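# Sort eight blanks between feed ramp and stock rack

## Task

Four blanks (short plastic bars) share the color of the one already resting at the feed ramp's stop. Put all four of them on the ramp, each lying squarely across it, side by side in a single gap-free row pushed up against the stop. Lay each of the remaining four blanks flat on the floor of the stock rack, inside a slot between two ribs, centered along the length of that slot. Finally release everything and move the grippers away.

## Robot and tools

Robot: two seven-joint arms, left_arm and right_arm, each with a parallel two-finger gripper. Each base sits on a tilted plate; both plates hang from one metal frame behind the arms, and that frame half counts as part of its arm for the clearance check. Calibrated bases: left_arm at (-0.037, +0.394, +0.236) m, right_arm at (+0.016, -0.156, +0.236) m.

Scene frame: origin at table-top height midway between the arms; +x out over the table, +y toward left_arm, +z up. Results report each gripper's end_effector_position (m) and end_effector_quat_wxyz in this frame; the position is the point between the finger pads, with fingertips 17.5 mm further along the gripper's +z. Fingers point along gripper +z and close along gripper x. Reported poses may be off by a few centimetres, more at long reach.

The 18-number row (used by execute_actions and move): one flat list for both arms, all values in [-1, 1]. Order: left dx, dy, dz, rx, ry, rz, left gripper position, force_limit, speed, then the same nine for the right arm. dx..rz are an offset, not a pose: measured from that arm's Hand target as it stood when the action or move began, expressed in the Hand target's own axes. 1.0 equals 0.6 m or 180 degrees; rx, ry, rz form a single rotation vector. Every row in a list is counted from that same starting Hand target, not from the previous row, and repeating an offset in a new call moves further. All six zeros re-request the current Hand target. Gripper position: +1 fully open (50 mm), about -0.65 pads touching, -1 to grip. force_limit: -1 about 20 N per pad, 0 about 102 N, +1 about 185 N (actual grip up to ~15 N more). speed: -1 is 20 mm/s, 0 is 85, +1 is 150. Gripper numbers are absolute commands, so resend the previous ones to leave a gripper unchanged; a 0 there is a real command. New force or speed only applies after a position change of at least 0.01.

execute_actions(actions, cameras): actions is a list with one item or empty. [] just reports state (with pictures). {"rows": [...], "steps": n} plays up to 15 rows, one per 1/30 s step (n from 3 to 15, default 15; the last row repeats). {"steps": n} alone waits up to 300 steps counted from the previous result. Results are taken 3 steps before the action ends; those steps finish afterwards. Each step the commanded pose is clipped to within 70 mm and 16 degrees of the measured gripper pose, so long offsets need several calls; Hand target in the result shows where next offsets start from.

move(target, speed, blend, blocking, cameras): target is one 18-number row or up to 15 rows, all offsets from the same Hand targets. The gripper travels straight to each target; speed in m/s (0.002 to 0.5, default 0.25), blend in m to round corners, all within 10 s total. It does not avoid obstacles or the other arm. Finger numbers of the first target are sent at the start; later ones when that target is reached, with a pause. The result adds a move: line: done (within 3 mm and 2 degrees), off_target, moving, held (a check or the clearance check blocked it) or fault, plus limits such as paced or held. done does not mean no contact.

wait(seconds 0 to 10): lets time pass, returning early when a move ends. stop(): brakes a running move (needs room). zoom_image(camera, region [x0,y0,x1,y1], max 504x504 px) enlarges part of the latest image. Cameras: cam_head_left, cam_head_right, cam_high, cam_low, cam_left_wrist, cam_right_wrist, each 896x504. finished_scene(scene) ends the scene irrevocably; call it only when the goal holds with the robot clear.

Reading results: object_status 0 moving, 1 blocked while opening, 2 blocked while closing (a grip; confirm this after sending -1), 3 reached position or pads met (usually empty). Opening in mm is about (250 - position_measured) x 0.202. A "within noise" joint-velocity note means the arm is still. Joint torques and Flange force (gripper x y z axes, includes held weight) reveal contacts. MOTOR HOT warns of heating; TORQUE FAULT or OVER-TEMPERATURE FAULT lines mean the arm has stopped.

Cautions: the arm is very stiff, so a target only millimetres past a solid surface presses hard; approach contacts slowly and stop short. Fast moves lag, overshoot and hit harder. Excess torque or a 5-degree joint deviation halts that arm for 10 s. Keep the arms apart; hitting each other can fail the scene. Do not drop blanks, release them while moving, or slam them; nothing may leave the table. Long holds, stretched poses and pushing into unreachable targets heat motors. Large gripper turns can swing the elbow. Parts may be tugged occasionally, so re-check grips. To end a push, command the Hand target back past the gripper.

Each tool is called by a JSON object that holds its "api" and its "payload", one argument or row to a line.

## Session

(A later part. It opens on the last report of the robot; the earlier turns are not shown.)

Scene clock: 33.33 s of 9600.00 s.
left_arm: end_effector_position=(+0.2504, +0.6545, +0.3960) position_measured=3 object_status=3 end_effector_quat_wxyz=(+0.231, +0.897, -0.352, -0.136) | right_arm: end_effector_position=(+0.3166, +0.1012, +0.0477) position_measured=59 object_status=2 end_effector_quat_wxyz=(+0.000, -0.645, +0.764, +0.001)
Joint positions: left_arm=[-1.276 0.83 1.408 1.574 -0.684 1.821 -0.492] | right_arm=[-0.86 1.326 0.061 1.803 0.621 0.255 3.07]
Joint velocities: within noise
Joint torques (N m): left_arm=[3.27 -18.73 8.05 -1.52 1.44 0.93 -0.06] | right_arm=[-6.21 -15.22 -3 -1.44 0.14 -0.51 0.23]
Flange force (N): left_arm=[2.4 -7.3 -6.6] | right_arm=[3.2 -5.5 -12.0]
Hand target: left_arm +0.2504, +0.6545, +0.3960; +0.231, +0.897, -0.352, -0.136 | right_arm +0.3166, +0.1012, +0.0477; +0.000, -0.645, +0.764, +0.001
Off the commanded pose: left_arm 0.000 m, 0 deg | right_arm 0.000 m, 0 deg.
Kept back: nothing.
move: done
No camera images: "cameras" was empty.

{"api": "move", "payload": {
  "target": [
    [0,0,0,0,0,0,1,-0.8,0,0,0,-0.0005,0,0,0,0.78,-0.8,-1],
    [0,0,0,0,0,0,1,-0.8,0,0,0,-0.05,0,0,0,0.78,-0.8,-1],
    [0,0,0,0,0,0,1,-0.8,0,-0.0843,0.034,-0.105,0,0,0,0.78,-0.8,-1]
  ],
  "cameras": ["cam_right_wrist"],
  "speed": [0.05,0.1,0.2],
  "blend": [0,0.01,0]
}}

Scene clock: 35.37 s of 9600.00 s.
left_arm: end_effector_position=(+0.2504, +0.6545, +0.3960) position_measured=3 object_status=3 end_effector_quat_wxyz=(+0.231, +0.897, -0.352, -0.136) | right_arm: end_effector_position=(+0.3050, +0.1543, +0.1108) position_measured=36 object_status=3 end_effector_quat_wxyz=(+0.000, -0.645, +0.764, +0.001)
Joint positions: left_arm=[-1.276 0.83 1.408 1.574 -0.684 1.821 -0.492] | right_arm=[-0.903 1.224 -0.05 1.725 0.546 0.468 3.081]
Joint velocities: within noise
Joint torques (N m): left_arm=[3.3 -18.76 8.1 -1.44 1.44 0.92 -0.06] | right_arm=[-6 -20.31 -2.77 -3.28 0.22 -0.01 0.35]
Flange force (N): left_arm=[2.4 -7.6 -6.8] | right_arm=[0.9 -3.1 -1.6]
Hand target: left_arm +0.2504, +0.6545, +0.3960; +0.231, +0.897, -0.352, -0.136 | right_arm +0.3050, +0.1544, +0.1108; +0.000, -0.645, +0.764, +0.001
Off the commanded pose: left_arm 0.000 m, 0 deg | right_arm 0.000 m, 0 deg.
Kept back: nothing.
move: done
camera_calibration:
cam_right_wrist: T_world_to_cam=[[-0.145819, -0.9892, 0.0148361, 0.195141], [-0.988646, 0.146255, 0.0344634, 0.32679], [-0.036261, -0.0096422, -0.999296, 0.291143], [0, 0, 0, 1]] pos_world=[0.362093, 0.148046, 0.27678]
Images, in order (width x height): cam_right_wrist 896x504.

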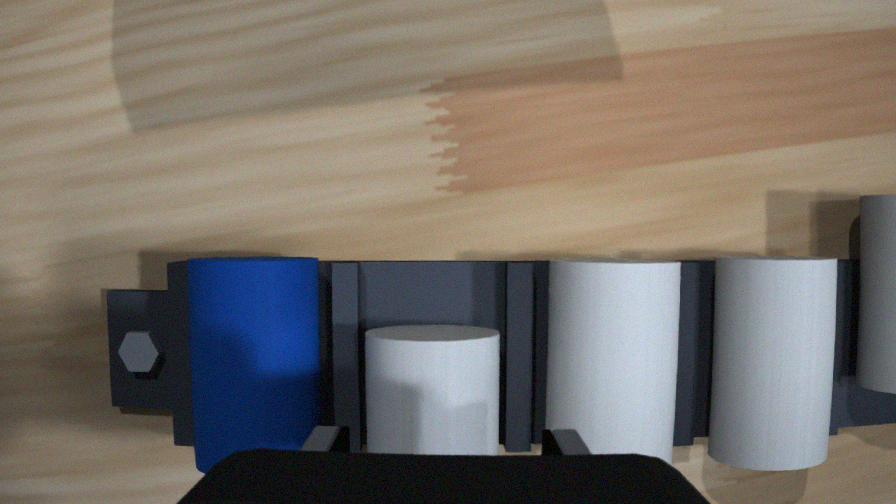

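{"api": "move", "payload": {
  "target": [
    [0,0,0,0,0,0,1,-0.8,0,-0.005,0.0025,0.03,0,0,0,0.78,-0.8,0],
    [0,0,0,0,0,0,1,-0.8,0,-0.005,0.0025,0.1123,0,0,0,0.78,-0.8,0]
  ],
  "cameras": ["cam_right_wrist"],
  "speed": [0.15,0.07]
}}

Scene clock: 37.40 s of 9600.00 s.
left_arm: end_effector_position=(+0.2504, +0.6545, +0.3960) position_measured=3 object_status=3 end_effector_quat_wxyz=(+0.231, +0.897, -0.352, -0.136) | right_arm: end_effector_position=(+0.3040, +0.1577, +0.0435) position_measured=36 object_status=3 end_effector_quat_wxyz=(+0.000, -0.645, +0.764, +0.001)
Joint positions: left_arm=[-1.276 0.83 1.408 1.574 -0.684 1.821 -0.492] | right_arm=[-0.913 1.375 -0.003 1.667 0.573 0.365 3.052]
Joint velocities: within noise
Joint torques (N m): left_arm=[3.18 -18.74 8.05 -1.49 1.4 0.93 -0.07] | right_arm=[-6.12 -21.08 -2.46 -2.57 0.27 0.07 0.25]
Flange force (N): left_arm=[2.7 -7.4 -6.8] | right_arm=[1.2 -3.3 -1.1]
Hand target: left_arm +0.2504, +0.6545, +0.3960; +0.231, +0.897, -0.352, -0.136 | right_arm +0.3040, +0.1577, +0.0434; +0.000, -0.645, +0.764, +0.001
Off the commanded pose: left_arm 0.000 m, 0 deg | right_arm 0.000 m, 0 deg.
Kept back: nothing.
move: done
camera_calibration:
cam_right_wrist: T_world_to_cam=[[-0.145803, -0.989201, 0.0148971, 0.199318], [-0.988648, 0.146241, 0.0344727, 0.327562], [-0.036279, -0.00970172, -0.999295, 0.223972], [0, 0, 0, 1]] pos_world=[0.36103, 0.151436, 0.209553]
Images, in order (width x height): cam_right_wrist 896x504.

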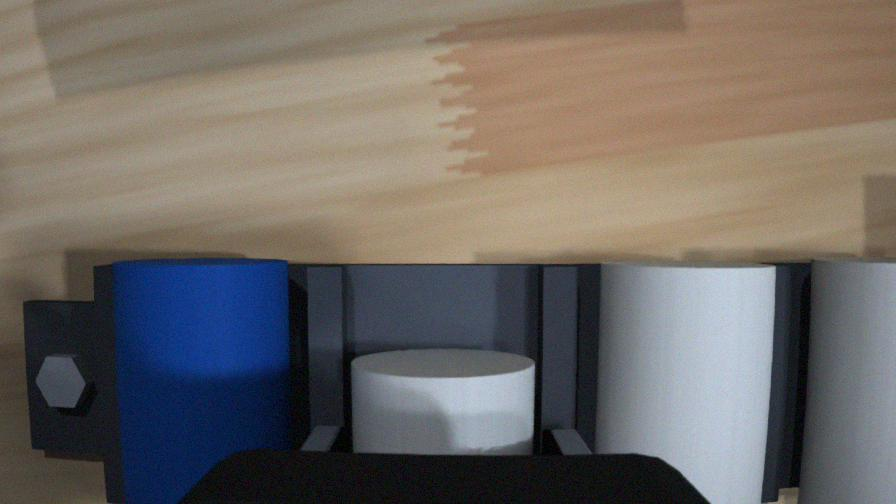

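{"api": "move", "payload": {
  "target": [
    [0,0,0,0,0,0,1,-0.8,0,0,0,0,0,0,0,-1,-0.8,-0.5],
    [0,0,0,0,0,0,1,-0.8,0,0,0,-0.013,0,0,0,-1,-0.8,-0.5],
    [0,0,0,0,0,0,1,-0.8,0,0.0,-0.031,-0.013,0,0,0,-1,-0.8,-0.5]
  ],
  "cameras": ["cam_right_wrist"],
  "speed": [0.05,0.05,0.05]
}}

Scene clock: 39.20 s of 9600.00 s.
left_arm: end_effector_position=(+0.2504, +0.6545, +0.3960) position_measured=3 object_status=3 end_effector_quat_wxyz=(+0.231, +0.897, -0.352, -0.136) | right_arm: end_effector_position=(+0.3222, +0.1546, +0.0512) position_measured=56 object_status=2 end_effector_quat_wxyz=(+0.000, -0.645, +0.764, +0.001)
Joint positions: left_arm=[-1.276 0.83 1.408 1.574 -0.684 1.821 -0.492] | right_arm=[-0.871 1.357 -0.018 1.643 0.577 0.406 3.092]
Joint velocities: within noise
Joint torques (N m): left_arm=[3.34 -18.78 8.07 -1.48 1.46 0.95 -0.07] | right_arm=[-6.17 -21.45 -2.57 -2.95 0.25 0.34 0.16]
Flange force (N): left_arm=[2.3 -7.4 -6.5] | right_arm=[2.0 -2.5 -0.5]
Hand target: left_arm +0.2504, +0.6545, +0.3960; +0.231, +0.897, -0.352, -0.136 | right_arm +0.3223, +0.1546, +0.0512; +0.000, -0.645, +0.764, +0.001
Off the commanded pose: left_arm 0.000 m, 0 deg | right_arm 0.000 m, 0 deg.
Kept back: nothing.
move: done
camera_calibration:
cam_right_wrist: T_world_to_cam=[[-0.145776, -0.989207, 0.0148228, 0.198807], [-0.988655, 0.146211, 0.0344148, 0.345798], [-0.0362106, -0.00963774, -0.999298, 0.232271], [0, 0, 0, 1]] pos_world=[0.379267, 0.14834, 0.21726]
Images, in order (width x height): cam_right_wrist 896x504.

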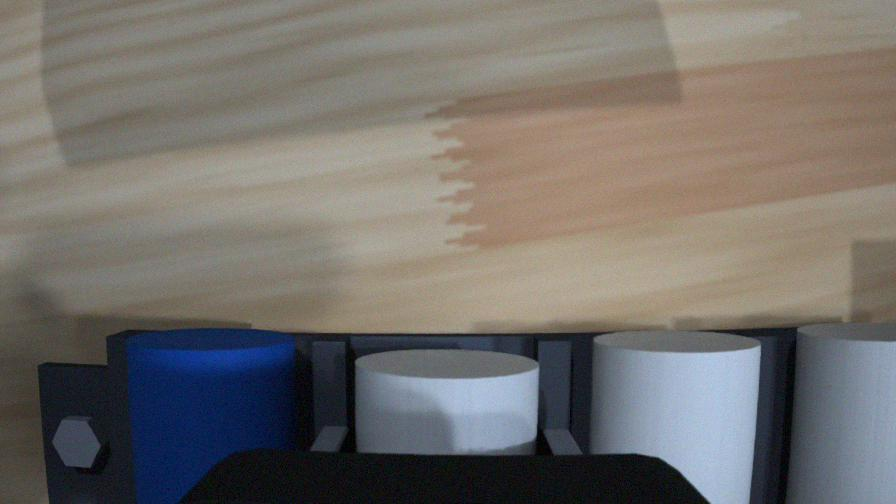

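{"api": "move", "payload": {
  "target": [
    [0,0,0,0,0,0,1,-0.8,0,0,-0.005,0,0,0,0,-1,-0.8,-0.5],
    [0,0,0,0,0,0,1,-0.8,0,0.0,-0.005,0.0123,0,0,0,-1,-0.8,-0.5]
  ],
  "cameras": ["cam_right_wrist"],
  "speed": [0.05,0.02]
}}

Scene clock: 40.83 s of 9600.00 s.
left_arm: end_effector_position=(+0.2504, +0.6545, +0.3960) position_measured=3 object_status=3 end_effector_quat_wxyz=(+0.231, +0.897, -0.352, -0.136) | right_arm: end_effector_position=(+0.3253, +0.1541, +0.0439) position_measured=56 object_status=2 end_effector_quat_wxyz=(+0.000, -0.645, +0.764, +0.001)
Joint positions: left_arm=[-1.276 0.83 1.408 1.574 -0.684 1.821 -0.492] | right_arm=[-0.864 1.374 -0.015 1.631 0.58 0.4 3.096]
Joint velocities: within noise
Joint torques (N m): left_arm=[3.26 -18.79 8.11 -1.43 1.42 0.9 -0.07] | right_arm=[-6.47 -21.92 -2.67 -2.96 0.19 -0.01 0.23]
Flange force (N): left_arm=[2.6 -7.6 -6.9] | right_arm=[1.2 -3.3 -0.1]
Hand target: left_arm +0.2504, +0.6545, +0.3960; +0.231, +0.897, -0.352, -0.136 | right_arm +0.3253, +0.1541, +0.0438; +0.000, -0.645, +0.764, +0.001
Off the commanded pose: left_arm 0.000 m, 0 deg | right_arm 0.000 m, 0 deg.
Kept back: nothing.
move: done
camera_calibration:
cam_right_wrist: T_world_to_cam=[[-0.145764, -0.989207, 0.0149135, 0.198811], [-0.988653, 0.146203, 0.0344917, 0.349133], [-0.0362998, -0.00971659, -0.999294, 0.225081], [0, 0, 0, 1]] pos_world=[0.382321, 0.147808, 0.209915]
Images, in order (width x height): cam_right_wrist 896x504.

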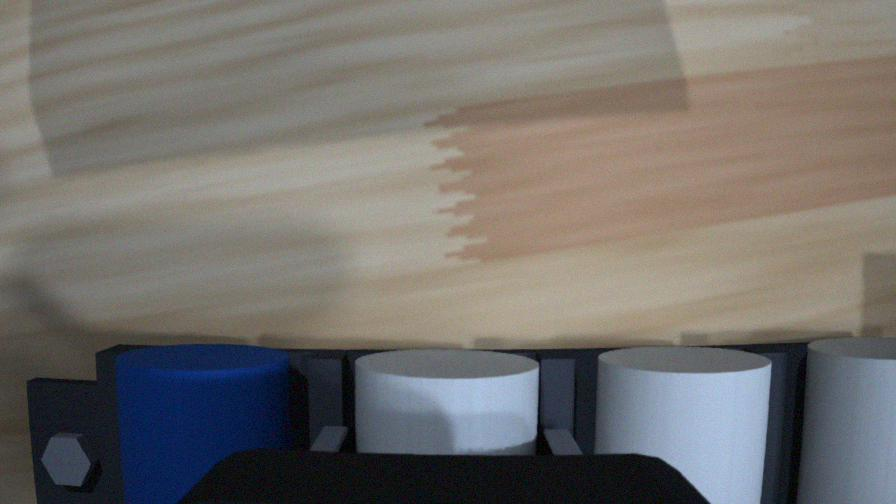

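{"api": "move", "payload": {
  "target": [
    [0,0,0,0,0,0,1,-0.8,0,0,-0.0018,0.0008,0,0,0,-1,-0.8,-0.5],
    [0,0,0,0,0,0,1,-0.8,0,0,-0.0018,0.0006,0,0,0,0.78,-0.8,-1],
    [0,0,0,0,0,0,1,-0.8,0,0.0,-0.0018,-0.05,0,0,0,0.78,-0.8,-1],
    [0,0,0,0,0,0,1,-0.8,0,0.26,-0.033,-0.113,0,0,0,0.78,-0.8,-1]
  ],
  "cameras": ["cam_right_wrist"],
  "speed": [0.02,0.02,0.1,0.2],
  "blend": [0,0,0.01,0]
}}

Scene clock: 44.60 s of 9600.00 s.
left_arm: end_effector_position=(+0.2504, +0.6545, +0.3960) position_measured=3 object_status=3 end_effector_quat_wxyz=(+0.231, +0.897, -0.352, -0.136) | right_arm: end_effector_position=(+0.3187, -0.0030, +0.1114) position_measured=36 object_status=3 end_effector_quat_wxyz=(+0.000, -0.645, +0.764, +0.001)
Joint positions: left_arm=[-1.276 0.83 1.408 1.574 -0.684 1.821 -0.492] | right_arm=[-0.777 1.106 0.155 2.094 0.707 0.145 3.125]
Joint velocities: left_arm=[within noise] | right_arm=[-0.003 -0.001 0.008 0.004 0.001 -0.008 -0.001]
Joint torques (N m): left_arm=[3.29 -18.72 8 -1.46 1.38 0.92 -0.1] | right_arm=[-6.26 -16.6 -0.91 -0.95 0.3 0.07 0.24]
Flange force (N): left_arm=[2.4 -7.2 -6.8] | right_arm=[1.1 -5.2 -3.1]
Hand target: left_arm +0.2504, +0.6545, +0.3960; +0.231, +0.897, -0.352, -0.136 | right_arm +0.3187, -0.0031, +0.1114; +0.000, -0.645, +0.764, +0.001
Off the commanded pose: left_arm 0.000 m, 0 deg | right_arm 0.000 m, 0 deg.
Kept back: nothing.
move: done
camera_calibration:
cam_right_wrist: T_world_to_cam=[[-0.145629, -0.989225, 0.0150102, 0.0414002], [-0.988666, 0.146072, 0.0346642, 0.363239], [-0.0364833, -0.00979203, -0.999286, 0.290794], [0, 0, 0, 1]] pos_world=[0.37576, -0.00925745, 0.277374]
Images, in order (width x height): cam_right_wrist 896x504.

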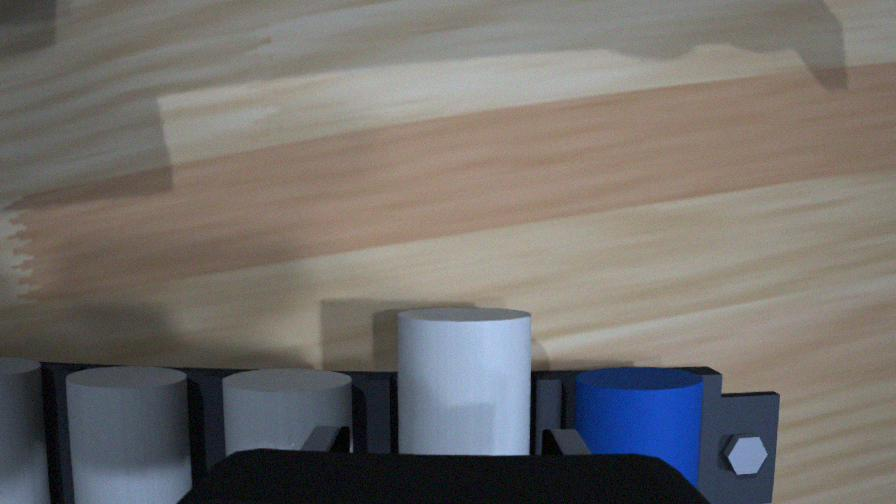

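{"api": "move", "payload": {
  "target": [
    [0,0,0,0,0,0,1,-0.8,0,0.01,-0.004,0.03,0,0,0,0.78,-0.8,0],
    [0,0,0,0,0,0,1,-0.8,0,0.01,-0.004,0.1133,0,0,0,0.78,-0.8,0]
  ],
  "cameras": ["cam_right_wrist"],
  "speed": [0.15,0.07]
}}

Scene clock: 46.63 s of 9600.00 s.
left_arm: end_effector_position=(+0.2504, +0.6545, +0.3960) position_measured=3 object_status=3 end_effector_quat_wxyz=(+0.231, +0.897, -0.352, -0.136) | right_arm: end_effector_position=(+0.3199, -0.0093, +0.0435) position_measured=36 object_status=3 end_effector_quat_wxyz=(+0.000, -0.645, +0.764, +0.001)
Joint positions: left_arm=[-1.276 0.83 1.408 1.574 -0.684 1.821 -0.492] | right_arm=[-0.809 1.304 0.265 2.048 0.712 -0.04 3.104]
Joint velocities: left_arm=[within noise] | right_arm=[-0.002 0.005 0.002 -0.002 -0.001 -0.004 0]
Joint torques (N m): left_arm=[3.25 -18.8 8.01 -1.53 1.41 0.98 -0.06] | right_arm=[-6.18 -17.24 -0.47 0.54 0.27 0.28 0.25]
Flange force (N): left_arm=[2.5 -7.2 -6.4] | right_arm=[2.4 -3.8 -1.3]
Hand target: left_arm +0.2504, +0.6545, +0.3960; +0.231, +0.897, -0.352, -0.136 | right_arm +0.3199, -0.0094, +0.0434; +0.000, -0.645, +0.764, +0.001
Off the commanded pose: left_arm 0.000 m, 0 deg | right_arm 0.000 m, 0 deg.
Kept back: nothing.
move: done
camera_calibration:
cam_right_wrist: T_world_to_cam=[[-0.145847, -0.989195, 0.0148992, 0.0364151], [-0.98864, 0.146286, 0.0345169, 0.367771], [-0.0363235, -0.00969574, -0.999293, 0.222927], [0, 0, 0, 1]] pos_world=[0.377001, -0.0156165, 0.209533]
Images, in order (width x height): cam_right_wrist 896x504.

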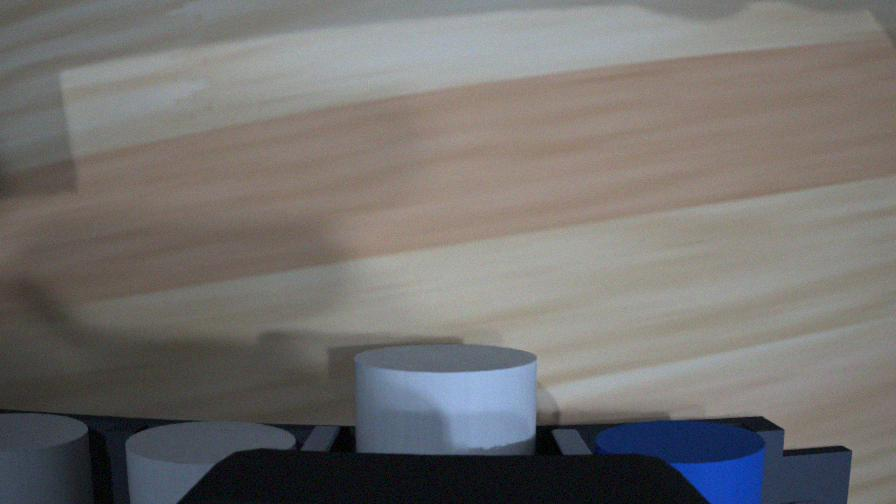

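{"api": "move", "payload": {
  "target": [
    [0,0,0,0,0,0,1,-0.8,0,0,0,0,0,0,0,-1,-0.8,-0.5],
    [0,0,0,0,0,0,1,-0.8,0,0,0,-0.013,0,0,0,-1,-0.8,-0.5],
    [0,0,0,0,0,0,1,-0.8,0,0.0,0.0275,-0.013,0,0,0,-1,-0.8,-0.5]
  ],
  "cameras": ["cam_right_wrist"],
  "speed": [0.05,0.05,0.05]
}}

Scene clock: 48.40 s of 9600.00 s.
left_arm: end_effector_position=(+0.2504, +0.6545, +0.3960) position_measured=3 object_status=3 end_effector_quat_wxyz=(+0.231, +0.897, -0.352, -0.136) | right_arm: end_effector_position=(+0.3038, -0.0066, +0.0512) position_measured=56 object_status=2 end_effector_quat_wxyz=(+0.000, -0.645, +0.764, +0.001)
Joint positions: left_arm=[-1.276 0.83 1.408 1.574 -0.684 1.821 -0.492] | right_arm=[-0.86 1.297 0.278 2.091 0.689 -0.072 3.086]
Joint velocities: left_arm=[within noise] | right_arm=[-0.004 0.002 0.002 0.001 -0.002 -0.005 -0.002]
Joint torques (N m): left_arm=[3.28 -18.7 8.11 -1.54 1.44 0.9 -0.07] | right_arm=[-6.26 -17.09 -0.06 0.84 0.11 0.19 0.21]
Flange force (N): left_arm=[2.4 -7.2 -6.6] | right_arm=[1.4 -5.8 -1.3]
Hand target: left_arm +0.2504, +0.6545, +0.3960; +0.231, +0.897, -0.352, -0.136 | right_arm +0.3037, -0.0066, +0.0512; +0.000, -0.645, +0.764, +0.001
Off the commanded pose: left_arm 0.000 m, 0 deg | right_arm 0.000 m, 0 deg.
Kept back: nothing.
move: done
camera_calibration:
cam_right_wrist: T_world_to_cam=[[-0.145863, -0.989192, 0.0149506, 0.036643], [-0.988637, 0.146304, 0.0345283, 0.351121], [-0.0363425, -0.00974426, -0.999292, 0.230082], [0, 0, 0, 1]] pos_world=[0.360837, -0.0128813, 0.217247]
Images, in order (width x height): cam_right_wrist 896x504.

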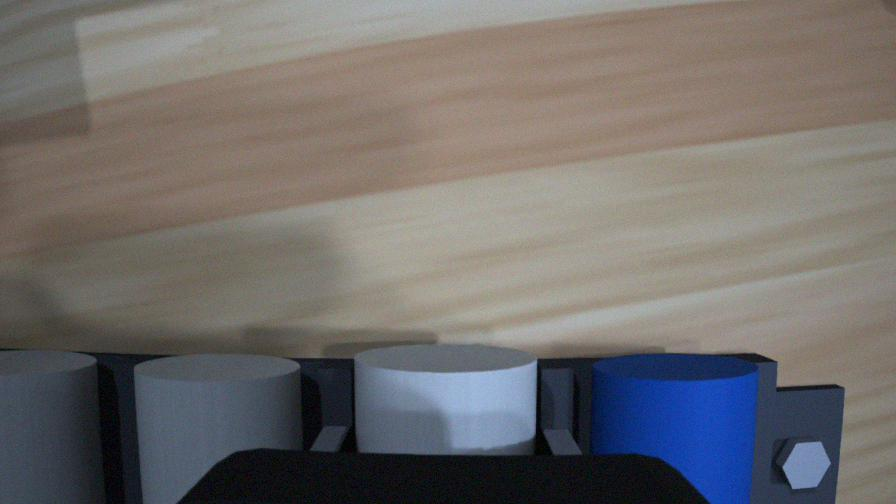

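{"api": "move", "payload": {
  "target": [
    [0,0,0,0,0,0,1,-0.8,0,0,0.005,0,0,0,0,-1,-0.8,-0.5],
    [0,0,0,0,0,0,1,-0.8,0,0.0,0.005,0.0125,0,0,0,-1,-0.8,-0.5]
  ],
  "cameras": ["cam_right_wrist"],
  "speed": [0.05,0.02]
}}

Scene clock: 50.03 s of 9600.00 s.
left_arm: end_effector_position=(+0.2504, +0.6545, +0.3960) position_measured=3 object_status=3 end_effector_quat_wxyz=(+0.231, +0.897, -0.352, -0.136) | right_arm: end_effector_position=(+0.3007, -0.0061, +0.0438) position_measured=56 object_status=2 end_effector_quat_wxyz=(+0.000, -0.645, +0.764, +0.001)
Joint positions: left_arm=[-1.276 0.83 1.408 1.574 -0.684 1.821 -0.492] | right_arm=[-0.873 1.322 0.289 2.089 0.68 -0.097 3.083]
Joint velocities: within noise
Joint torques (N m): left_arm=[3.31 -18.72 8.07 -1.45 1.42 0.91 -0.1] | right_arm=[-6.19 -17.12 -0.18 1.13 0.25 0.23 0.26]
Flange force (N): left_arm=[2.4 -7.3 -6.8] | right_arm=[1.7 -5.3 -0.7]
Hand target: left_arm +0.2504, +0.6545, +0.3960; +0.231, +0.897, -0.352, -0.136 | right_arm +0.3007, -0.0061, +0.0437; +0.000, -0.645, +0.764, +0.001
Off the commanded pose: left_arm 0.000 m, 0 deg | right_arm 0.000 m, 0 deg.
Kept back: nothing.
move: done
camera_calibration:
cam_right_wrist: T_world_to_cam=[[-0.145798, -0.989202, 0.0149418, 0.0368106], [-0.988647, 0.146237, 0.0345127, 0.348274], [-0.0363251, -0.00974029, -0.999293, 0.222572], [0, 0, 0, 1]] pos_world=[0.357772, -0.0123497, 0.209844]
Images, in order (width x height): cam_right_wrist 896x504.

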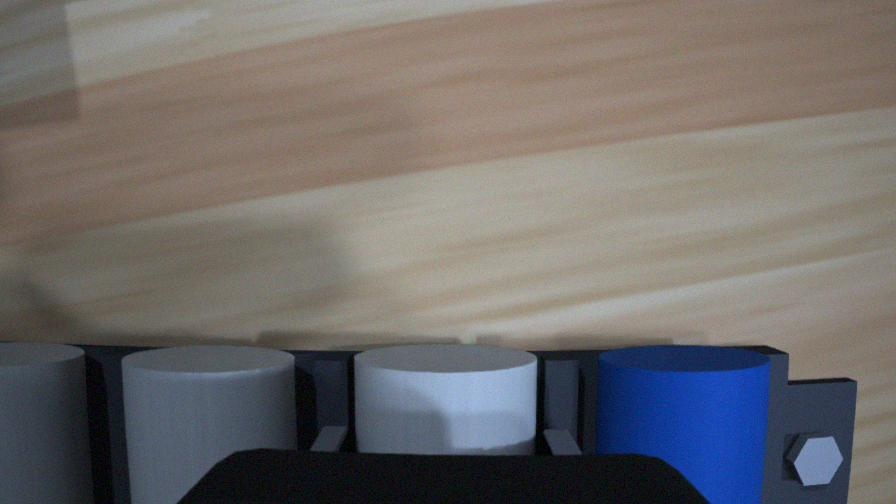

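{"api": "move", "payload": {
  "target": [
    [0,0,0,0,0,0,1,-0.8,0,0,0,0.0006,0,0,0,0.78,-0.8,-1],
    [0,0,0,0,0,0,1,-0.8,0,0.0,0,-0.05,0,0,0,0.78,-0.8,-1],
    [0,0,0,0,0,0,1,-0.8,0,0.0787,0,-0.09,0,0,0,0.78,-0.8,-1]
  ],
  "cameras": ["cam_right_wrist"],
  "speed": [0.02,0.1,0.2],
  "blend": [0,0.01,0]
}}

Scene clock: 51.97 s of 9600.00 s.
left_arm: end_effector_position=(+0.2504, +0.6545, +0.3960) position_measured=3 object_status=3 end_effector_quat_wxyz=(+0.231, +0.897, -0.352, -0.136) | right_arm: end_effector_position=(+0.2929, -0.0526, +0.0976) position_measured=36 object_status=3 end_effector_quat_wxyz=(+0.000, -0.645, +0.764, +0.001)
Joint positions: left_arm=[-1.276 0.83 1.408 1.574 -0.684 1.821 -0.492] | right_arm=[-0.849 1.169 0.343 2.25 0.725 -0.121 3.13]
Joint velocities: left_arm=[within noise] | right_arm=[-0.002 -0.001 0.005 0.006 0.002 -0.005 0.003]
Joint torques (N m): left_arm=[3.27 -18.75 8.09 -1.43 1.42 0.91 -0.03] | right_arm=[-5.8 -15.04 -0.08 1.11 0.25 0.09 0.14]
Flange force (N): left_arm=[2.5 -7.6 -6.9] | right_arm=[2.1 -5.2 -2.4]
Hand target: left_arm +0.2504, +0.6545, +0.3960; +0.231, +0.897, -0.352, -0.136 | right_arm +0.2929, -0.0527, +0.0977; +0.000, -0.645, +0.764, +0.001
Off the commanded pose: left_arm 0.000 m, 0 deg | right_arm 0.000 m, 0 deg.
Kept back: nothing.
move: done
camera_calibration:
cam_right_wrist: T_world_to_cam=[[-0.145802, -0.9892, 0.0149753, -0.0111609], [-0.988643, 0.146244, 0.0346009, 0.345457], [-0.0364173, -0.00976034, -0.999289, 0.275614], [0, 0, 0, 1]] pos_world=[0.349944, -0.0588713, 0.263632]
Images, in order (width x height): cam_right_wrist 896x504.

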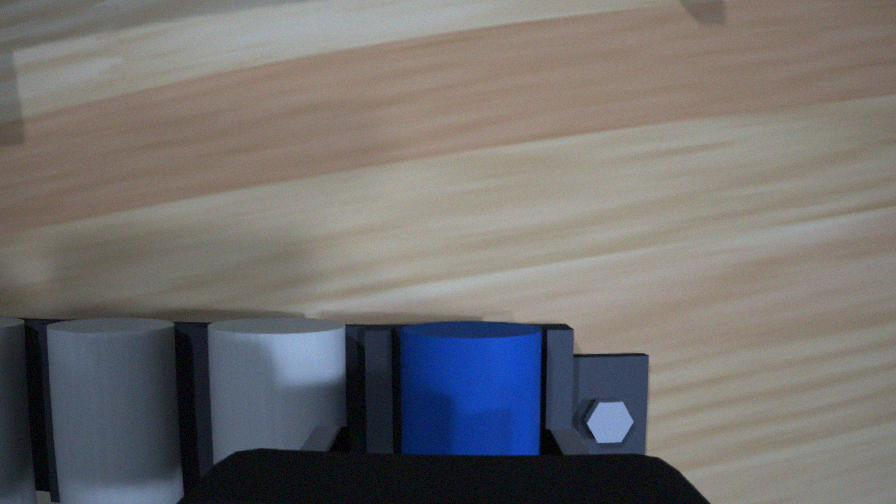

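{"api": "move", "payload": {
  "target": [
    [0,0,0,0,0,0,1,-0.8,0,0.012,0.002,0.01,0,0,0,0.78,-0.8,0],
    [0,0,0,0,0,0,1,-0.8,0,0.012,0.002,0.0905,0,0,0,0.78,-0.8,0]
  ],
  "cameras": ["cam_right_wrist"],
  "speed": [0.15,0.07]
}}

Scene clock: 53.97 s of 9600.00 s.
left_arm: end_effector_position=(+0.2504, +0.6545, +0.3960) position_measured=3 object_status=3 end_effector_quat_wxyz=(+0.231, +0.897, -0.352, -0.136) | right_arm: end_effector_position=(+0.2904, -0.0595, +0.0435) position_measured=36 object_status=3 end_effector_quat_wxyz=(+0.000, -0.645, +0.764, +0.001)
Joint positions: left_arm=[-1.276 0.83 1.408 1.574 -0.684 1.821 -0.492] | right_arm=[-0.868 1.357 0.414 2.215 0.671 -0.29 3.157]
Joint velocities: within noise
Joint torques (N m): left_arm=[3.28 -18.76 8.11 -1.43 1.44 0.92 -0.12] | right_arm=[-5.88 -15.39 0.62 2.38 0.26 0.17 0.24]
Flange force (N): left_arm=[2.6 -7.5 -6.8] | right_arm=[2.4 -5.3 -2.3]
Hand target: left_arm +0.2504, +0.6545, +0.3960; +0.231, +0.897, -0.352, -0.136 | right_arm +0.2904, -0.0595, +0.0434; +0.000, -0.645, +0.764, +0.001
Off the commanded pose: left_arm 0.000 m, 0 deg | right_arm 0.000 m, 0 deg.
Kept back: nothing.
move: done
camera_calibration:
cam_right_wrist: T_world_to_cam=[[-0.145812, -0.9892, 0.0149185, -0.0175408], [-0.988645, 0.146251, 0.0345138, 0.345901], [-0.0363229, -0.00971659, -0.999293, 0.221306], [0, 0, 0, 1]] pos_world=[0.347454, -0.0657894, 0.209473]
Images, in order (width x height): cam_right_wrist 896x504.

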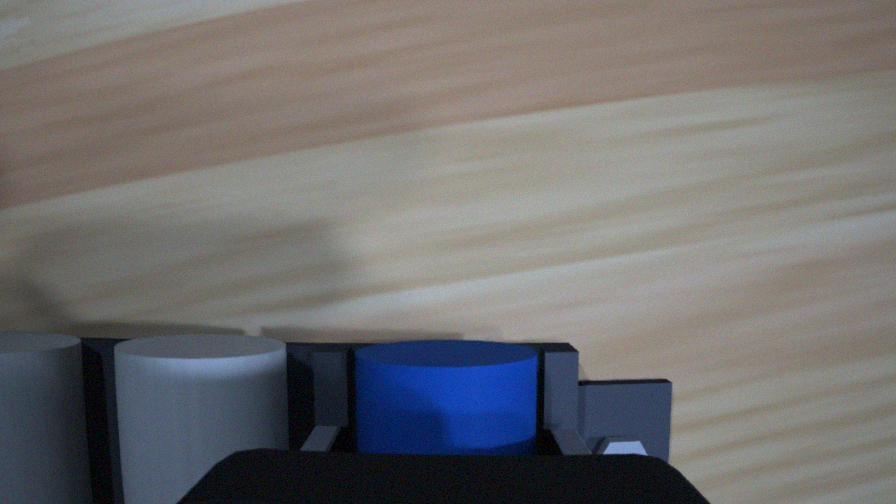

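{"api": "move", "payload": {
  "target": [
    [0,0,0,0,0,0,1,-0.8,0,0,0,0,0,0,0,-1,-0.8,-0.5],
    [0,0,0,0,0,0,1,-0.8,0,0,0,-0.08,0,0,0,-1,-0.8,-0.5],
    [0,0,0,0,0,0,1,-0.8,0,-0.03,-0.06,-0.25,0,0,-0.02,-1,-0.8,-0.5],
    [0,0,0,0,0,0,1,-0.8,0,-0.1447,-0.3585,-0.22,0,0,-0.02,-1,-0.8,-0.5]
  ],
  "cameras": ["cam_right_wrist"],
  "speed": [0.05,0.1,0.2,0.25],
  "blend": [0,0.01,0.04,0]
}}

Scene clock: 57.43 s of 9600.00 s.
left_arm: end_effector_position=(+0.2504, +0.6545, +0.3960) position_measured=3 object_status=3 end_effector_quat_wxyz=(+0.231, +0.897, -0.352, -0.136) | right_arm: end_effector_position=(+0.5172, -0.0103, +0.1751) position_measured=56 object_status=2 end_effector_quat_wxyz=(+0.000, -0.669, +0.744, +0.001)
Joint positions: left_arm=[-1.276 0.83 1.408 1.574 -0.684 1.821 -0.492] | right_arm=[-0.366 1.051 -0.139 1.502 0.567 0.78 3.706]
Joint velocities: left_arm=[within noise] | right_arm=[0.001 0.003 -0.002 -0.009 -0.002 0.008 0.004]
Joint torques (N m): left_arm=[3.28 -18.81 8.06 -1.52 1.39 0.91 -0.06] | right_arm=[-8.18 -22.13 -4.62 -5.6 0.15 0.12 0.43]
Flange force (N): left_arm=[2.5 -7.3 -6.6] | right_arm=[2.9 -0.2 0.4]
Hand target: left_arm +0.2504, +0.6545, +0.3960; +0.231, +0.897, -0.352, -0.136 | right_arm +0.5172, -0.0102, +0.1751; +0.000, -0.669, +0.744, +0.001
Off the commanded pose: left_arm 0.000 m, 0 deg | right_arm 0.000 m, 0 deg.
Kept back: nothing.
move: done
camera_calibration:
cam_right_wrist: T_world_to_cam=[[-0.0834088, -0.996407, 0.0146843, 0.0299906], [-0.995891, 0.083869, 0.0341572, 0.561515], [-0.035266, -0.011775, -0.999309, 0.361044], [0, 0, 0, 1]] pos_world=[0.574442, -0.0129596, 0.341174]
Images, in order (width x height): cam_right_wrist 896x504.

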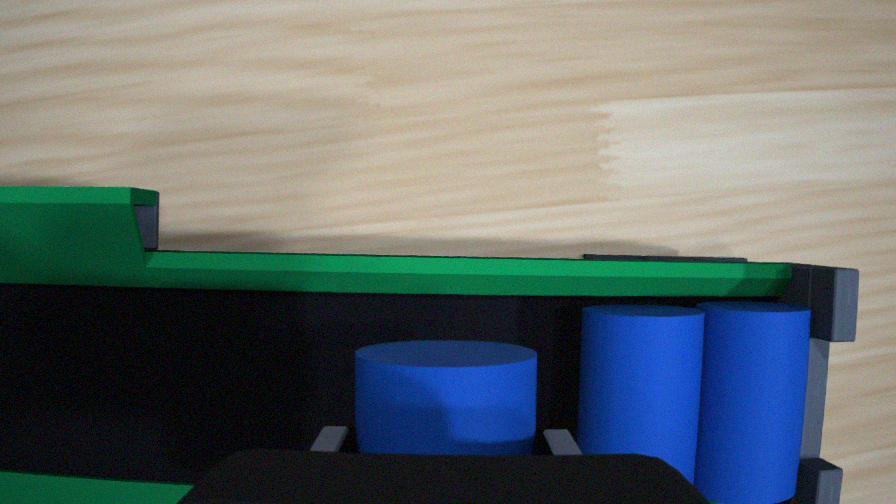

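{"api": "move", "payload": {
  "target": [0,0,0,0,0,0,1,-0.8,0,0.0033,-0.0033,0.092,0,0,0,-1,-0.8,-0.5],
  "cameras": ["cam_right_wrist"],
  "speed": 0.1
}}

{"api": "zoom_image", "payload": {
  "camera": "cam_right_wrist",
  "region": [300, 240, 800, 490]
}}

Scene clock: 59.07 s of 9600.00 s.
left_arm: end_effector_position=(+0.2504, +0.6545, +0.3960) position_measured=3 object_status=3 end_effector_quat_wxyz=(+0.231, +0.897, -0.352, -0.136) | right_arm: end_effector_position=(+0.5189, -0.0123, +0.1200) position_measured=56 object_status=2 end_effector_quat_wxyz=(+0.000, -0.669, +0.744, +0.001)
Joint positions: left_arm=[-1.276 0.83 1.408 1.574 -0.684 1.821 -0.492] | right_arm=[-0.352 1.151 -0.108 1.487 0.602 0.689 3.687]
Joint velocities: within noise
Joint torques (N m): left_arm=[3.26 -18.7 8.07 -1.46 1.44 0.95 -0.05] | right_arm=[-8.45 -22.72 -4.07 -4.89 0.22 -0.09 0.23]
Flange force (N): left_arm=[2.5 -7.4 -6.7] | right_arm=[2.6 -1.8 0.1]
Hand target: left_arm +0.2504, +0.6545, +0.3960; +0.231, +0.897, -0.352, -0.136 | right_arm +0.5189, -0.0123, +0.1199; +0.000, -0.669, +0.744, +0.001
Off the commanded pose: left_arm 0.000 m, 0 deg | right_arm 0.000 m, 0 deg.
Kept back: nothing.
move: done
camera_calibration:
cam_right_wrist: T_world_to_cam=[[-0.0833844, -0.996407, 0.0148251, 0.0288296], [-0.995884, 0.0838525, 0.0343982, 0.565264], [-0.0355177, -0.0118958, -0.999298, 0.306114], [0, 0, 0, 1]] pos_world=[0.576214, -0.0150313, 0.286028]
Images, in order (width x height): cam_right_wrist 896x504.

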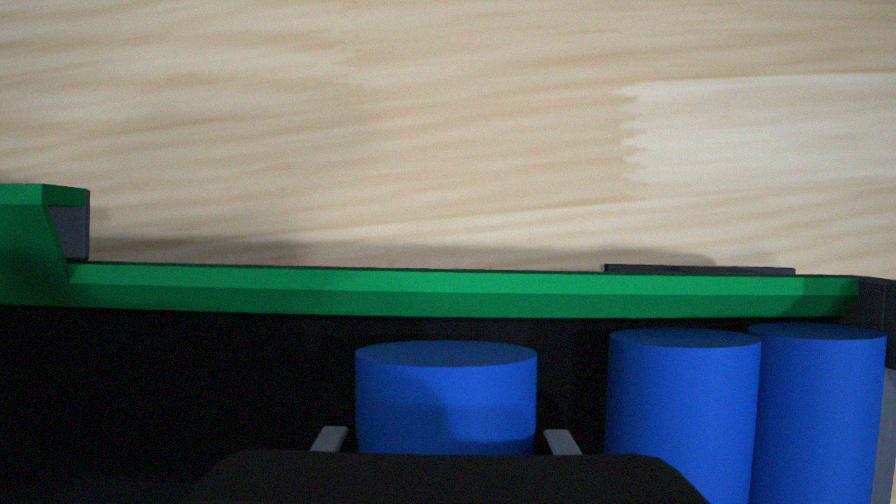

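Scaled by 1.008 from the camera's 896x504 image, which has a finer 1280x720 frame.

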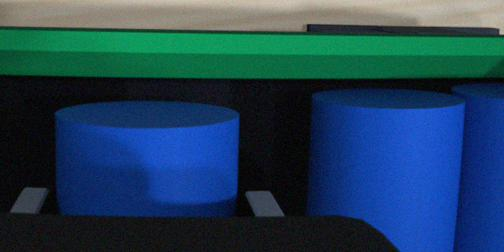

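{"api": "move", "payload": {
  "target": [
    [0,0,0,0,0,0,1,-0.8,0,0.0,-0.0028,0.005,0,0,0,-1,-0.8,-0.5],
    [0,0,0,0,0,0,1,-0.8,0,0.0,-0.0028,0.0257,0,0,0,-1,-0.8,-0.5]
  ],
  "cameras": ["cam_right_wrist"],
  "speed": [0.1,0.03]
}}

Scene clock: 60.77 s of 9600.00 s.
left_arm: end_effector_position=(+0.2504, +0.6545, +0.3960) position_measured=3 object_status=3 end_effector_quat_wxyz=(+0.231, +0.897, -0.352, -0.136) | right_arm: end_effector_position=(+0.5205, -0.0125, +0.1046) position_measured=56 object_status=2 end_effector_quat_wxyz=(+0.000, -0.669, +0.744, +0.001)
Joint positions: left_arm=[-1.276 0.83 1.408 1.574 -0.684 1.821 -0.492] | right_arm=[-0.347 1.182 -0.1 1.473 0.611 0.67 3.685]
Joint velocities: within noise
Joint torques (N m): left_arm=[3.28 -18.77 8.05 -1.43 1.44 0.91 -0.03] | right_arm=[-8.44 -22.15 -4.21 -4.43 0.28 0.03 0.23]
Flange force (N): left_arm=[2.4 -7.6 -6.9] | right_arm=[2.9 -1.7 -0.9]
Hand target: left_arm +0.2504, +0.6545, +0.3960; +0.231, +0.897, -0.352, -0.136 | right_arm +0.5205, -0.0125, +0.1045; +0.000, -0.669, +0.744, +0.001
Off the commanded pose: left_arm 0.000 m, 0 deg | right_arm 0.000 m, 0 deg.
Kept back: nothing.
move: done
camera_calibration:
cam_right_wrist: T_world_to_cam=[[-0.0833471, -0.996411, 0.014797, 0.029044], [-0.995888, 0.0838141, 0.0343943, 0.567446], [-0.0355111, -0.0118695, -0.999299, 0.290769], [0, 0, 0, 1]] pos_world=[0.577859, -0.0151689, 0.270619]
Images, in order (width x height): cam_right_wrist 896x504.

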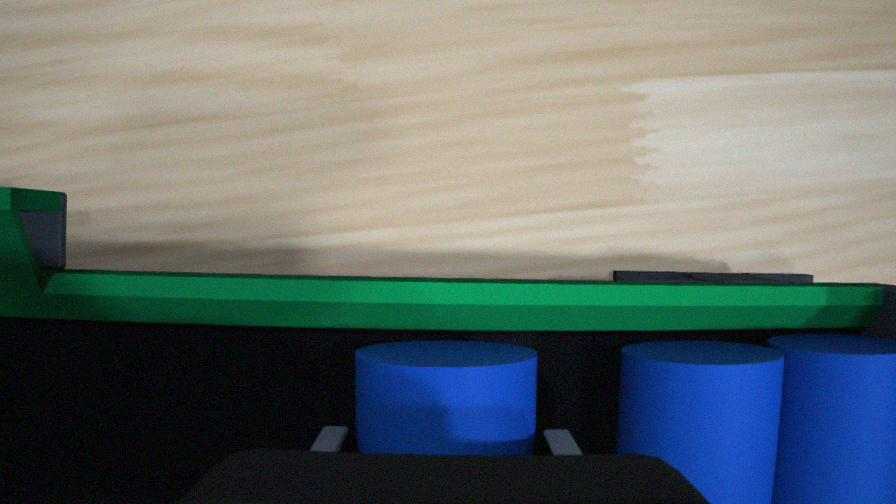

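{"api": "move", "payload": {
  "target": [0,0,0,0,0,0,1,-0.8,0,0.0,-0.001,0.003,0,0,0,-1,-0.8,-0.5],
  "cameras": [],
  "speed": 0.02
}}

Scene clock: 61.70 s of 9600.00 s.
left_arm: end_effector_position=(+0.2504, +0.6545, +0.3960) position_measured=3 object_status=3 end_effector_quat_wxyz=(+0.231, +0.897, -0.352, -0.136) | right_arm: end_effector_position=(+0.5211, -0.0125, +0.1027) position_measured=56 object_status=2 end_effector_quat_wxyz=(+0.000, -0.669, +0.744, +0.001)
Joint positions: left_arm=[-1.276 0.83 1.408 1.574 -0.684 1.821 -0.492] | right_arm=[-0.346 1.186 -0.099 1.47 0.611 0.669 3.686]
Joint velocities: within noise
Joint torques (N m): left_arm=[3.27 -18.82 8.05 -1.45 1.44 0.95 -0.07] | right_arm=[-8.44 -22.59 -4.02 -4.71 0.28 0.12 0.26]
Flange force (N): left_arm=[2.6 -7.5 -6.7] | right_arm=[3.0 -0.9 -0.2]
Hand target: left_arm +0.2504, +0.6545, +0.3960; +0.231, +0.897, -0.352, -0.136 | right_arm +0.5211, -0.0125, +0.1027; +0.000, -0.669, +0.744, +0.001
Off the commanded pose: left_arm 0.000 m, 0 deg | right_arm 0.000 m, 0 deg.
Kept back: nothing.
move: done
No camera images: "cameras" was empty.

{"api": "move", "payload": {
  "target": [0,0,0,0,0,0,1,-0.8,0,0.0,0,0.0033,0,0,0,-1,-0.8,-0.5],
  "cameras": [],
  "speed": 0.02
}}

Scene clock: 62.63 s of 9600.00 s.
left_arm: end_effector_position=(+0.2504, +0.6545, +0.3960) position_measured=3 object_status=3 end_effector_quat_wxyz=(+0.231, +0.897, -0.352, -0.136) | right_arm: end_effector_position=(+0.5211, -0.0125, +0.1008) position_measured=56 object_status=2 end_effector_quat_wxyz=(+0.000, -0.669, +0.744, +0.001)
Joint positions: left_arm=[-1.276 0.83 1.408 1.574 -0.684 1.821 -0.492] | right_arm=[-0.346 1.19 -0.098 1.469 0.612 0.666 3.685]
Joint velocities: within noise
Joint torques (N m): left_arm=[3.32 -18.75 8.1 -1.51 1.43 0.94 -0.05] | right_arm=[-6.65 -17.46 -2.68 -5.84 0.96 -1.6 0.27]
Flange force (N): left_arm=[2.3 -7.3 -6.5] | right_arm=[5.4 4.5 -14.8]
Hand target: left_arm +0.2504, +0.6545, +0.3960; +0.231, +0.897, -0.352, -0.136 | right_arm +0.5211, -0.0125, +0.1007; +0.000, -0.669, +0.744, +0.001
Off the commanded pose: left_arm 0.000 m, 0 deg | right_arm 0.000 m, 0 deg.
Kept back: nothing.
move: done
No camera images: "cameras" was empty.

{"api": "move", "payload": {
  "target": [
    [0,0,0,0,0,0,1,-0.8,0,0,0,-0.001,0,0,0,-1,-0.8,-0.5],
    [0,0,0,0,0,0,1,-0.8,0,0,0,-0.001,0,0,0,0.83,-0.8,-1],
    [0,0,0,0,0,0,1,-0.8,0,0.0,0,-0.09,0,0,0,0.83,-0.8,-1]
  ],
  "cameras": ["cam_right_wrist"],
  "speed": [0.02,0.02,0.08]
}}

Scene clock: 65.77 s of 9600.00 s.
left_arm: end_effector_position=(+0.2504, +0.6545, +0.3960) position_measured=3 object_status=3 end_effector_quat_wxyz=(+0.231, +0.897, -0.352, -0.136) | right_arm: end_effector_position=(+0.5212, -0.0126, +0.1546) position_measured=29 object_status=3 end_effector_quat_wxyz=(+0.000, -0.669, +0.744, +0.001)
Joint positions: left_arm=[-1.276 0.83 1.408 1.574 -0.684 1.821 -0.492] | right_arm=[-0.355 1.09 -0.129 1.489 0.58 0.752 3.707]
Joint velocities: within noise
Joint torques (N m): left_arm=[3.26 -18.82 8.06 -1.45 1.41 0.98 -0.07] | right_arm=[-8.18 -21.7 -3.95 -5.2 0.36 0.21 0.14]
Flange force (N): left_arm=[2.6 -7.5 -6.6] | right_arm=[3.2 -0.8 -1.3]
Hand target: left_arm +0.2504, +0.6545, +0.3960; +0.231, +0.897, -0.352, -0.136 | right_arm +0.5212, -0.0126, +0.1547; +0.000, -0.669, +0.744, +0.001
Off the commanded pose: left_arm 0.000 m, 0 deg | right_arm 0.000 m, 0 deg.
Kept back: nothing.
move: done
camera_calibration:
cam_right_wrist: T_world_to_cam=[[-0.0834049, -0.996405, 0.0148399, 0.0282257], [-0.995881, 0.083874, 0.0344413, 0.56639], [-0.0355621, -0.0119062, -0.999297, 0.340763], [0, 0, 0, 1]] pos_world=[0.578529, -0.015324, 0.320598]
Images, in order (width x height): cam_right_wrist 896x504.

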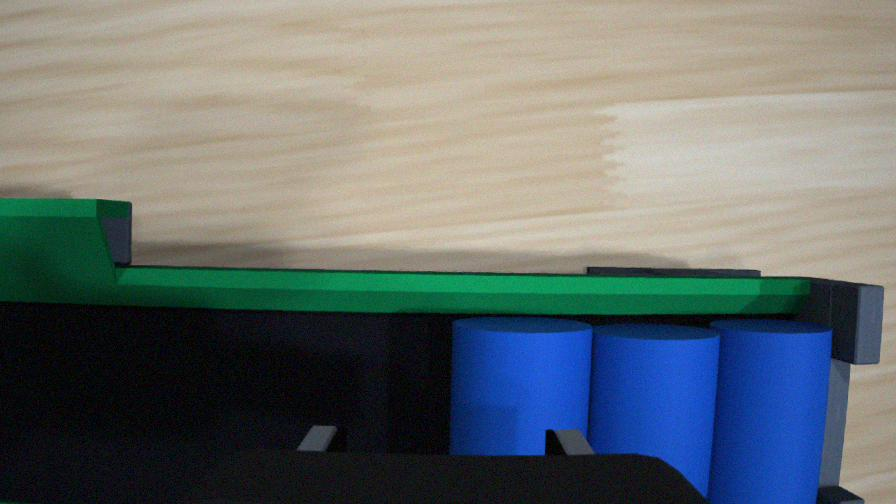

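{"api": "move", "payload": {
  "target": [
    [0,0,0,0,0,0,1,-0.8,0,-0.03,0.03,-0.07,0,0,0,0.83,-0.8,-1],
    [0,0,0,0,0,0,1,-0.8,0,-0.29,0.31,-0.03,0,0,0.02,0.83,-0.8,-1],
    [0,0,0,0,0,0,1,-0.8,0,-0.323,0.3491,0.0743,0,0,0.02,0.83,-0.8,-1],
    [0,0,0,0,0,0,1,-0.8,0,-0.323,0.3491,0.0743,0,0,0.02,0.78,-0.8,0]
  ],
  "cameras": ["cam_right_wrist"],
  "speed": [0.2,0.3,0.2,0.2],
  "blend": [0.02,0.04,0,0]
}}

Scene clock: 68.97 s of 9600.00 s.
left_arm: end_effector_position=(+0.2504, +0.6545, +0.3960) position_measured=3 object_status=3 end_effector_quat_wxyz=(+0.231, +0.897, -0.352, -0.136) | right_arm: end_effector_position=(+0.3333, +0.2023, +0.1107) position_measured=36 object_status=3 end_effector_quat_wxyz=(+0.000, -0.645, +0.764, +0.001)
Joint positions: left_arm=[-1.276 0.83 1.408 1.574 -0.684 1.821 -0.492] | right_arm=[-0.875 1.289 -0.113 1.509 0.525 0.629 3.14]
Joint velocities: within noise
Joint torques (N m): left_arm=[3.28 -18.74 8.05 -1.45 1.45 0.92 -0.02] | right_arm=[-6.44 -22.21 -3.4 -4.62 0.28 0.16 0.26]
Flange force (N): left_arm=[2.4 -7.6 -6.8] | right_arm=[2.2 -2.4 -1.3]
Hand target: left_arm +0.2504, +0.6545, +0.3960; +0.231, +0.897, -0.352, -0.136 | right_arm +0.3333, +0.2023, +0.1107; +0.000, -0.645, +0.764, +0.001
Off the commanded pose: left_arm 0.000 m, 0 deg | right_arm 0.000 m, 0 deg.
Kept back: nothing.
move: done; blend cut to 0 m at target 1, 0.0349 m at target 2
camera_calibration:
cam_right_wrist: T_world_to_cam=[[-0.145792, -0.989203, 0.0149185, 0.24669], [-0.988649, 0.14623, 0.0344833, 0.34776], [-0.0362925, -0.0097218, -0.999294, 0.292596], [0, 0, 0, 1]] pos_world=[0.390397, 0.196018, 0.276717]
Images, in order (width x height): cam_right_wrist 896x504.

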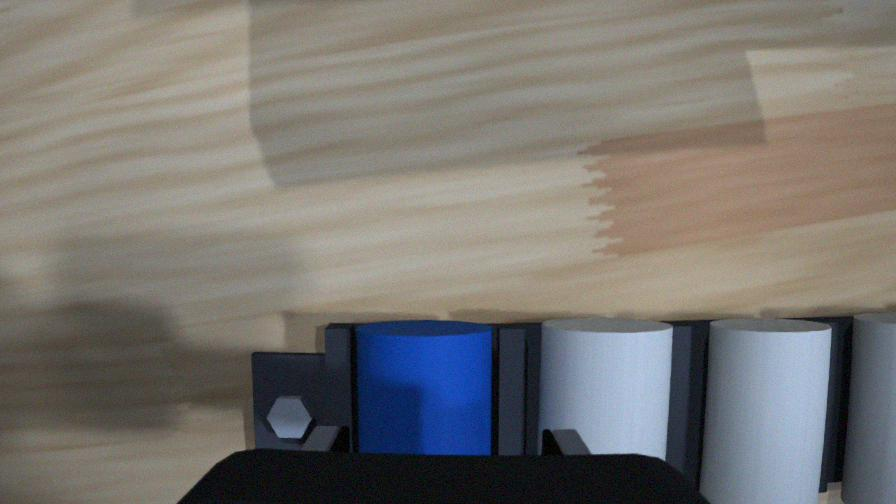

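{"api": "move", "payload": {
  "target": [
    [0,0,0,0,0,0,1,-0.8,0,-0.0085,0.003,0.03,0,0,0,0.78,-0.8,0],
    [0,0,0,0,0,0,1,-0.8,0,-0.0085,0.003,0.1122,0,0,0,0.78,-0.8,0]
  ],
  "cameras": ["cam_right_wrist"],
  "speed": [0.15,0.08]
}}

Scene clock: 70.90 s of 9600.00 s.
left_arm: end_effector_position=(+0.2504, +0.6545, +0.3960) position_measured=3 object_status=3 end_effector_quat_wxyz=(+0.231, +0.897, -0.352, -0.136) | right_arm: end_effector_position=(+0.3323, +0.2077, +0.0435) position_measured=36 object_status=3 end_effector_quat_wxyz=(+0.000, -0.645, +0.764, +0.001)
Joint positions: left_arm=[-1.276 0.83 1.408 1.574 -0.684 1.821 -0.492] | right_arm=[-0.877 1.431 -0.081 1.443 0.55 0.547 3.121]
Joint velocities: within noise
Joint torques (N m): left_arm=[3.29 -18.75 8.09 -1.42 1.38 0.91 -0.04] | right_arm=[-6.55 -22.74 -3.09 -4.15 0.3 0.09 0.26]
Flange force (N): left_arm=[2.5 -7.5 -7.0] | right_arm=[2.5 -2.5 -1.7]
Hand target: left_arm +0.2504, +0.6545, +0.3960; +0.231, +0.897, -0.352, -0.136 | right_arm +0.3323, +0.2077, +0.0434; +0.000, -0.645, +0.764, +0.001
Off the commanded pose: left_arm 0.000 m, 0 deg | right_arm 0.000 m, 0 deg.
Kept back: nothing.
move: done
camera_calibration:
cam_right_wrist: T_world_to_cam=[[-0.145822, -0.989199, 0.0148583, 0.252938], [-0.988645, 0.146259, 0.0344869, 0.348273], [-0.0362875, -0.0096606, -0.999295, 0.225465], [0, 0, 0, 1]] pos_world=[0.389383, 0.201446, 0.209537]
Images, in order (width x height): cam_right_wrist 896x504.

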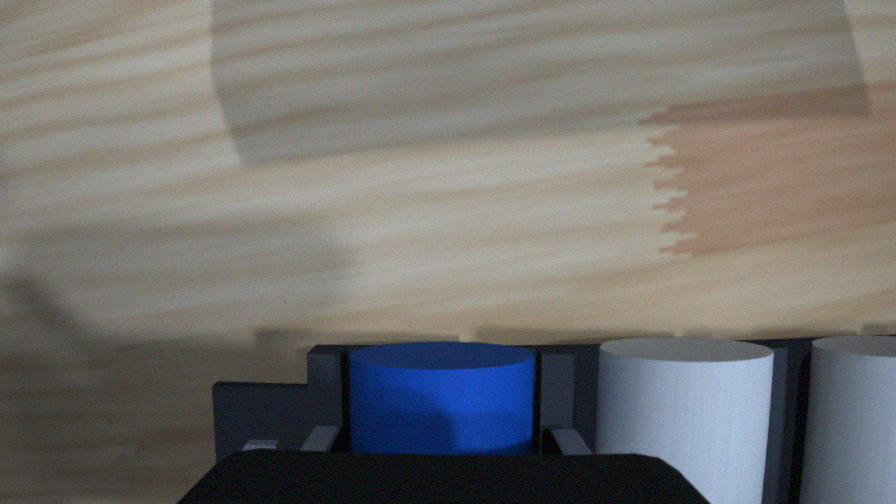

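{"api": "move", "payload": {
  "target": [
    [0,0,0,0,0,0,1,-0.8,0,0,0,0,0,0,0,-1,-0.8,-0.5],
    [0,0,0,0,0,0,1,-0.8,0,0,0,-0.08,0,0,0,-1,-0.8,-0.5],
    [0,0,0,0,0,0,1,-0.8,0,0.04,-0.06,-0.25,0,0,-0.02,-1,-0.8,-0.5],
    [0,0,0,0,0,0,1,-0.8,0,0.2525,-0.3683,-0.22,0,0,-0.02,-1,-0.8,-0.5],
    [0,0,0,0,0,0,1,-0.8,0,0.2525,-0.3683,-0.128,0,0,-0.02,-1,-0.8,-0.5]
  ],
  "cameras": ["cam_right_wrist"],
  "speed": [0.05,0.1,0.2,0.25,0.12],
  "blend": [0,0.01,0.04,0,0]
}}

Scene clock: 74.70 s of 9600.00 s.
left_arm: end_effector_position=(+0.2504, +0.6545, +0.3960) position_measured=3 object_status=3 end_effector_quat_wxyz=(+0.231, +0.897, -0.352, -0.136) | right_arm: end_effector_position=(+0.5248, +0.0212, +0.1198) position_measured=56 object_status=2 end_effector_quat_wxyz=(+0.000, -0.669, +0.744, +0.001)
Joint positions: left_arm=[-1.276 0.83 1.408 1.574 -0.684 1.821 -0.492] | right_arm=[-0.394 1.194 -0.124 1.402 0.584 0.741 3.673]
Joint velocities: within noise
Joint torques (N m): left_arm=[3.33 -18.73 8.05 -1.48 1.41 0.93 -0.12] | right_arm=[-8.46 -23.02 -4.23 -5.25 0.24 0.35 0.22]
Flange force (N): left_arm=[2.4 -7.2 -6.6] | right_arm=[3.5 -0.2 0.0]
Hand target: left_arm +0.2504, +0.6545, +0.3960; +0.231, +0.897, -0.352, -0.136 | right_arm +0.5248, +0.0212, +0.1196; +0.000, -0.669, +0.744, +0.001
Off the commanded pose: left_arm 0.000 m, 0 deg | right_arm 0.000 m, 0 deg.
Kept back: nothing.
move: done
camera_calibration:
cam_right_wrist: T_world_to_cam=[[-0.0833506, -0.996411, 0.0147611, 0.0627144], [-0.995888, 0.0838163, 0.0343885, 0.568387], [-0.0355023, -0.0118341, -0.9993, 0.306476], [0, 0, 0, 1]] pos_world=[0.582158, 0.0184761, 0.28579]
Images, in order (width x height): cam_right_wrist 896x504.

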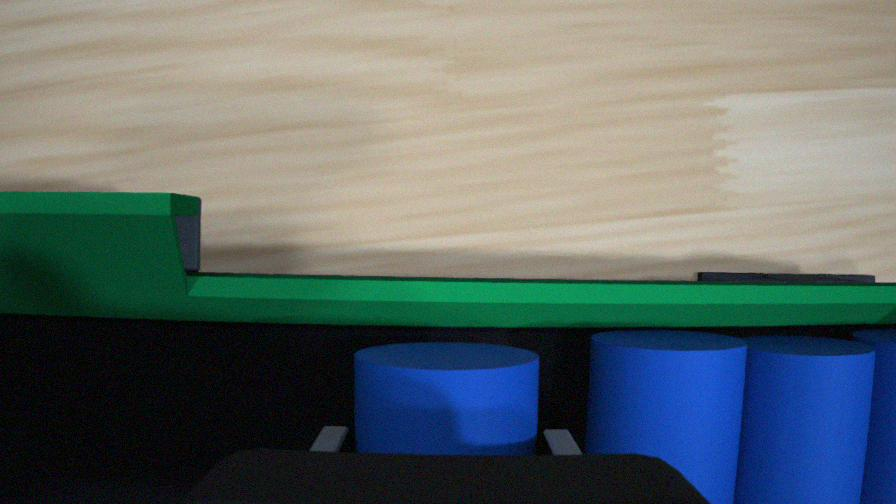

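{"api": "move", "payload": {
  "target": [
    [0,0,0,0,0,0,1,-0.8,0,-0.004,-0.0012,0.005,0,0,0,-1,-0.8,-0.5],
    [0,0,0,0,0,0,1,-0.8,0,-0.004,-0.0012,0.0227,0,0,0,-1,-0.8,-0.5]
  ],
  "cameras": ["cam_right_wrist"],
  "speed": [0.1,0.03]
}}

Scene clock: 76.40 s of 9600.00 s.
left_arm: end_effector_position=(+0.2504, +0.6545, +0.3960) position_measured=3 object_status=3 end_effector_quat_wxyz=(+0.231, +0.897, -0.352, -0.136) | right_arm: end_effector_position=(+0.5258, +0.0235, +0.1061) position_measured=56 object_status=2 end_effector_quat_wxyz=(+0.000, -0.669, +0.744, +0.001)
Joint positions: left_arm=[-1.276 0.83 1.408 1.574 -0.684 1.821 -0.492] | right_arm=[-0.393 1.223 -0.118 1.387 0.589 0.726 3.67]
Joint velocities: within noise
Joint torques (N m): left_arm=[3.34 -18.76 8.1 -1.43 1.4 0.91 -0.06] | right_arm=[-8.54 -23.28 -4.21 -5.19 0.32 0.11 0.22]
Flange force (N): left_arm=[2.4 -7.5 -6.8] | right_arm=[3.1 -0.8 -0.2]
Hand target: left_arm +0.2504, +0.6545, +0.3960; +0.231, +0.897, -0.352, -0.136 | right_arm +0.5258, +0.0235, +0.1060; +0.000, -0.669, +0.744, +0.001
Off the commanded pose: left_arm 0.000 m, 0 deg | right_arm 0.000 m, 0 deg.
Kept back: nothing.
move: done
camera_calibration:
cam_right_wrist: T_world_to_cam=[[-0.0834058, -0.996406, 0.014769, 0.0653364], [-0.995882, 0.0838722, 0.0344283, 0.569596], [-0.0355432, -0.0118367, -0.999298, 0.292904], [0, 0, 0, 1]] pos_world=[0.58311, 0.0207954, 0.272123]
Images, in order (width x height): cam_right_wrist 896x504.

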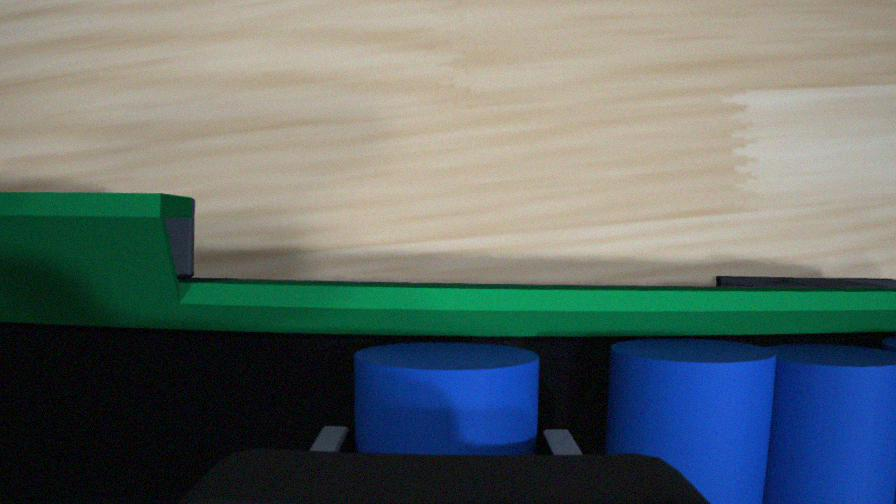

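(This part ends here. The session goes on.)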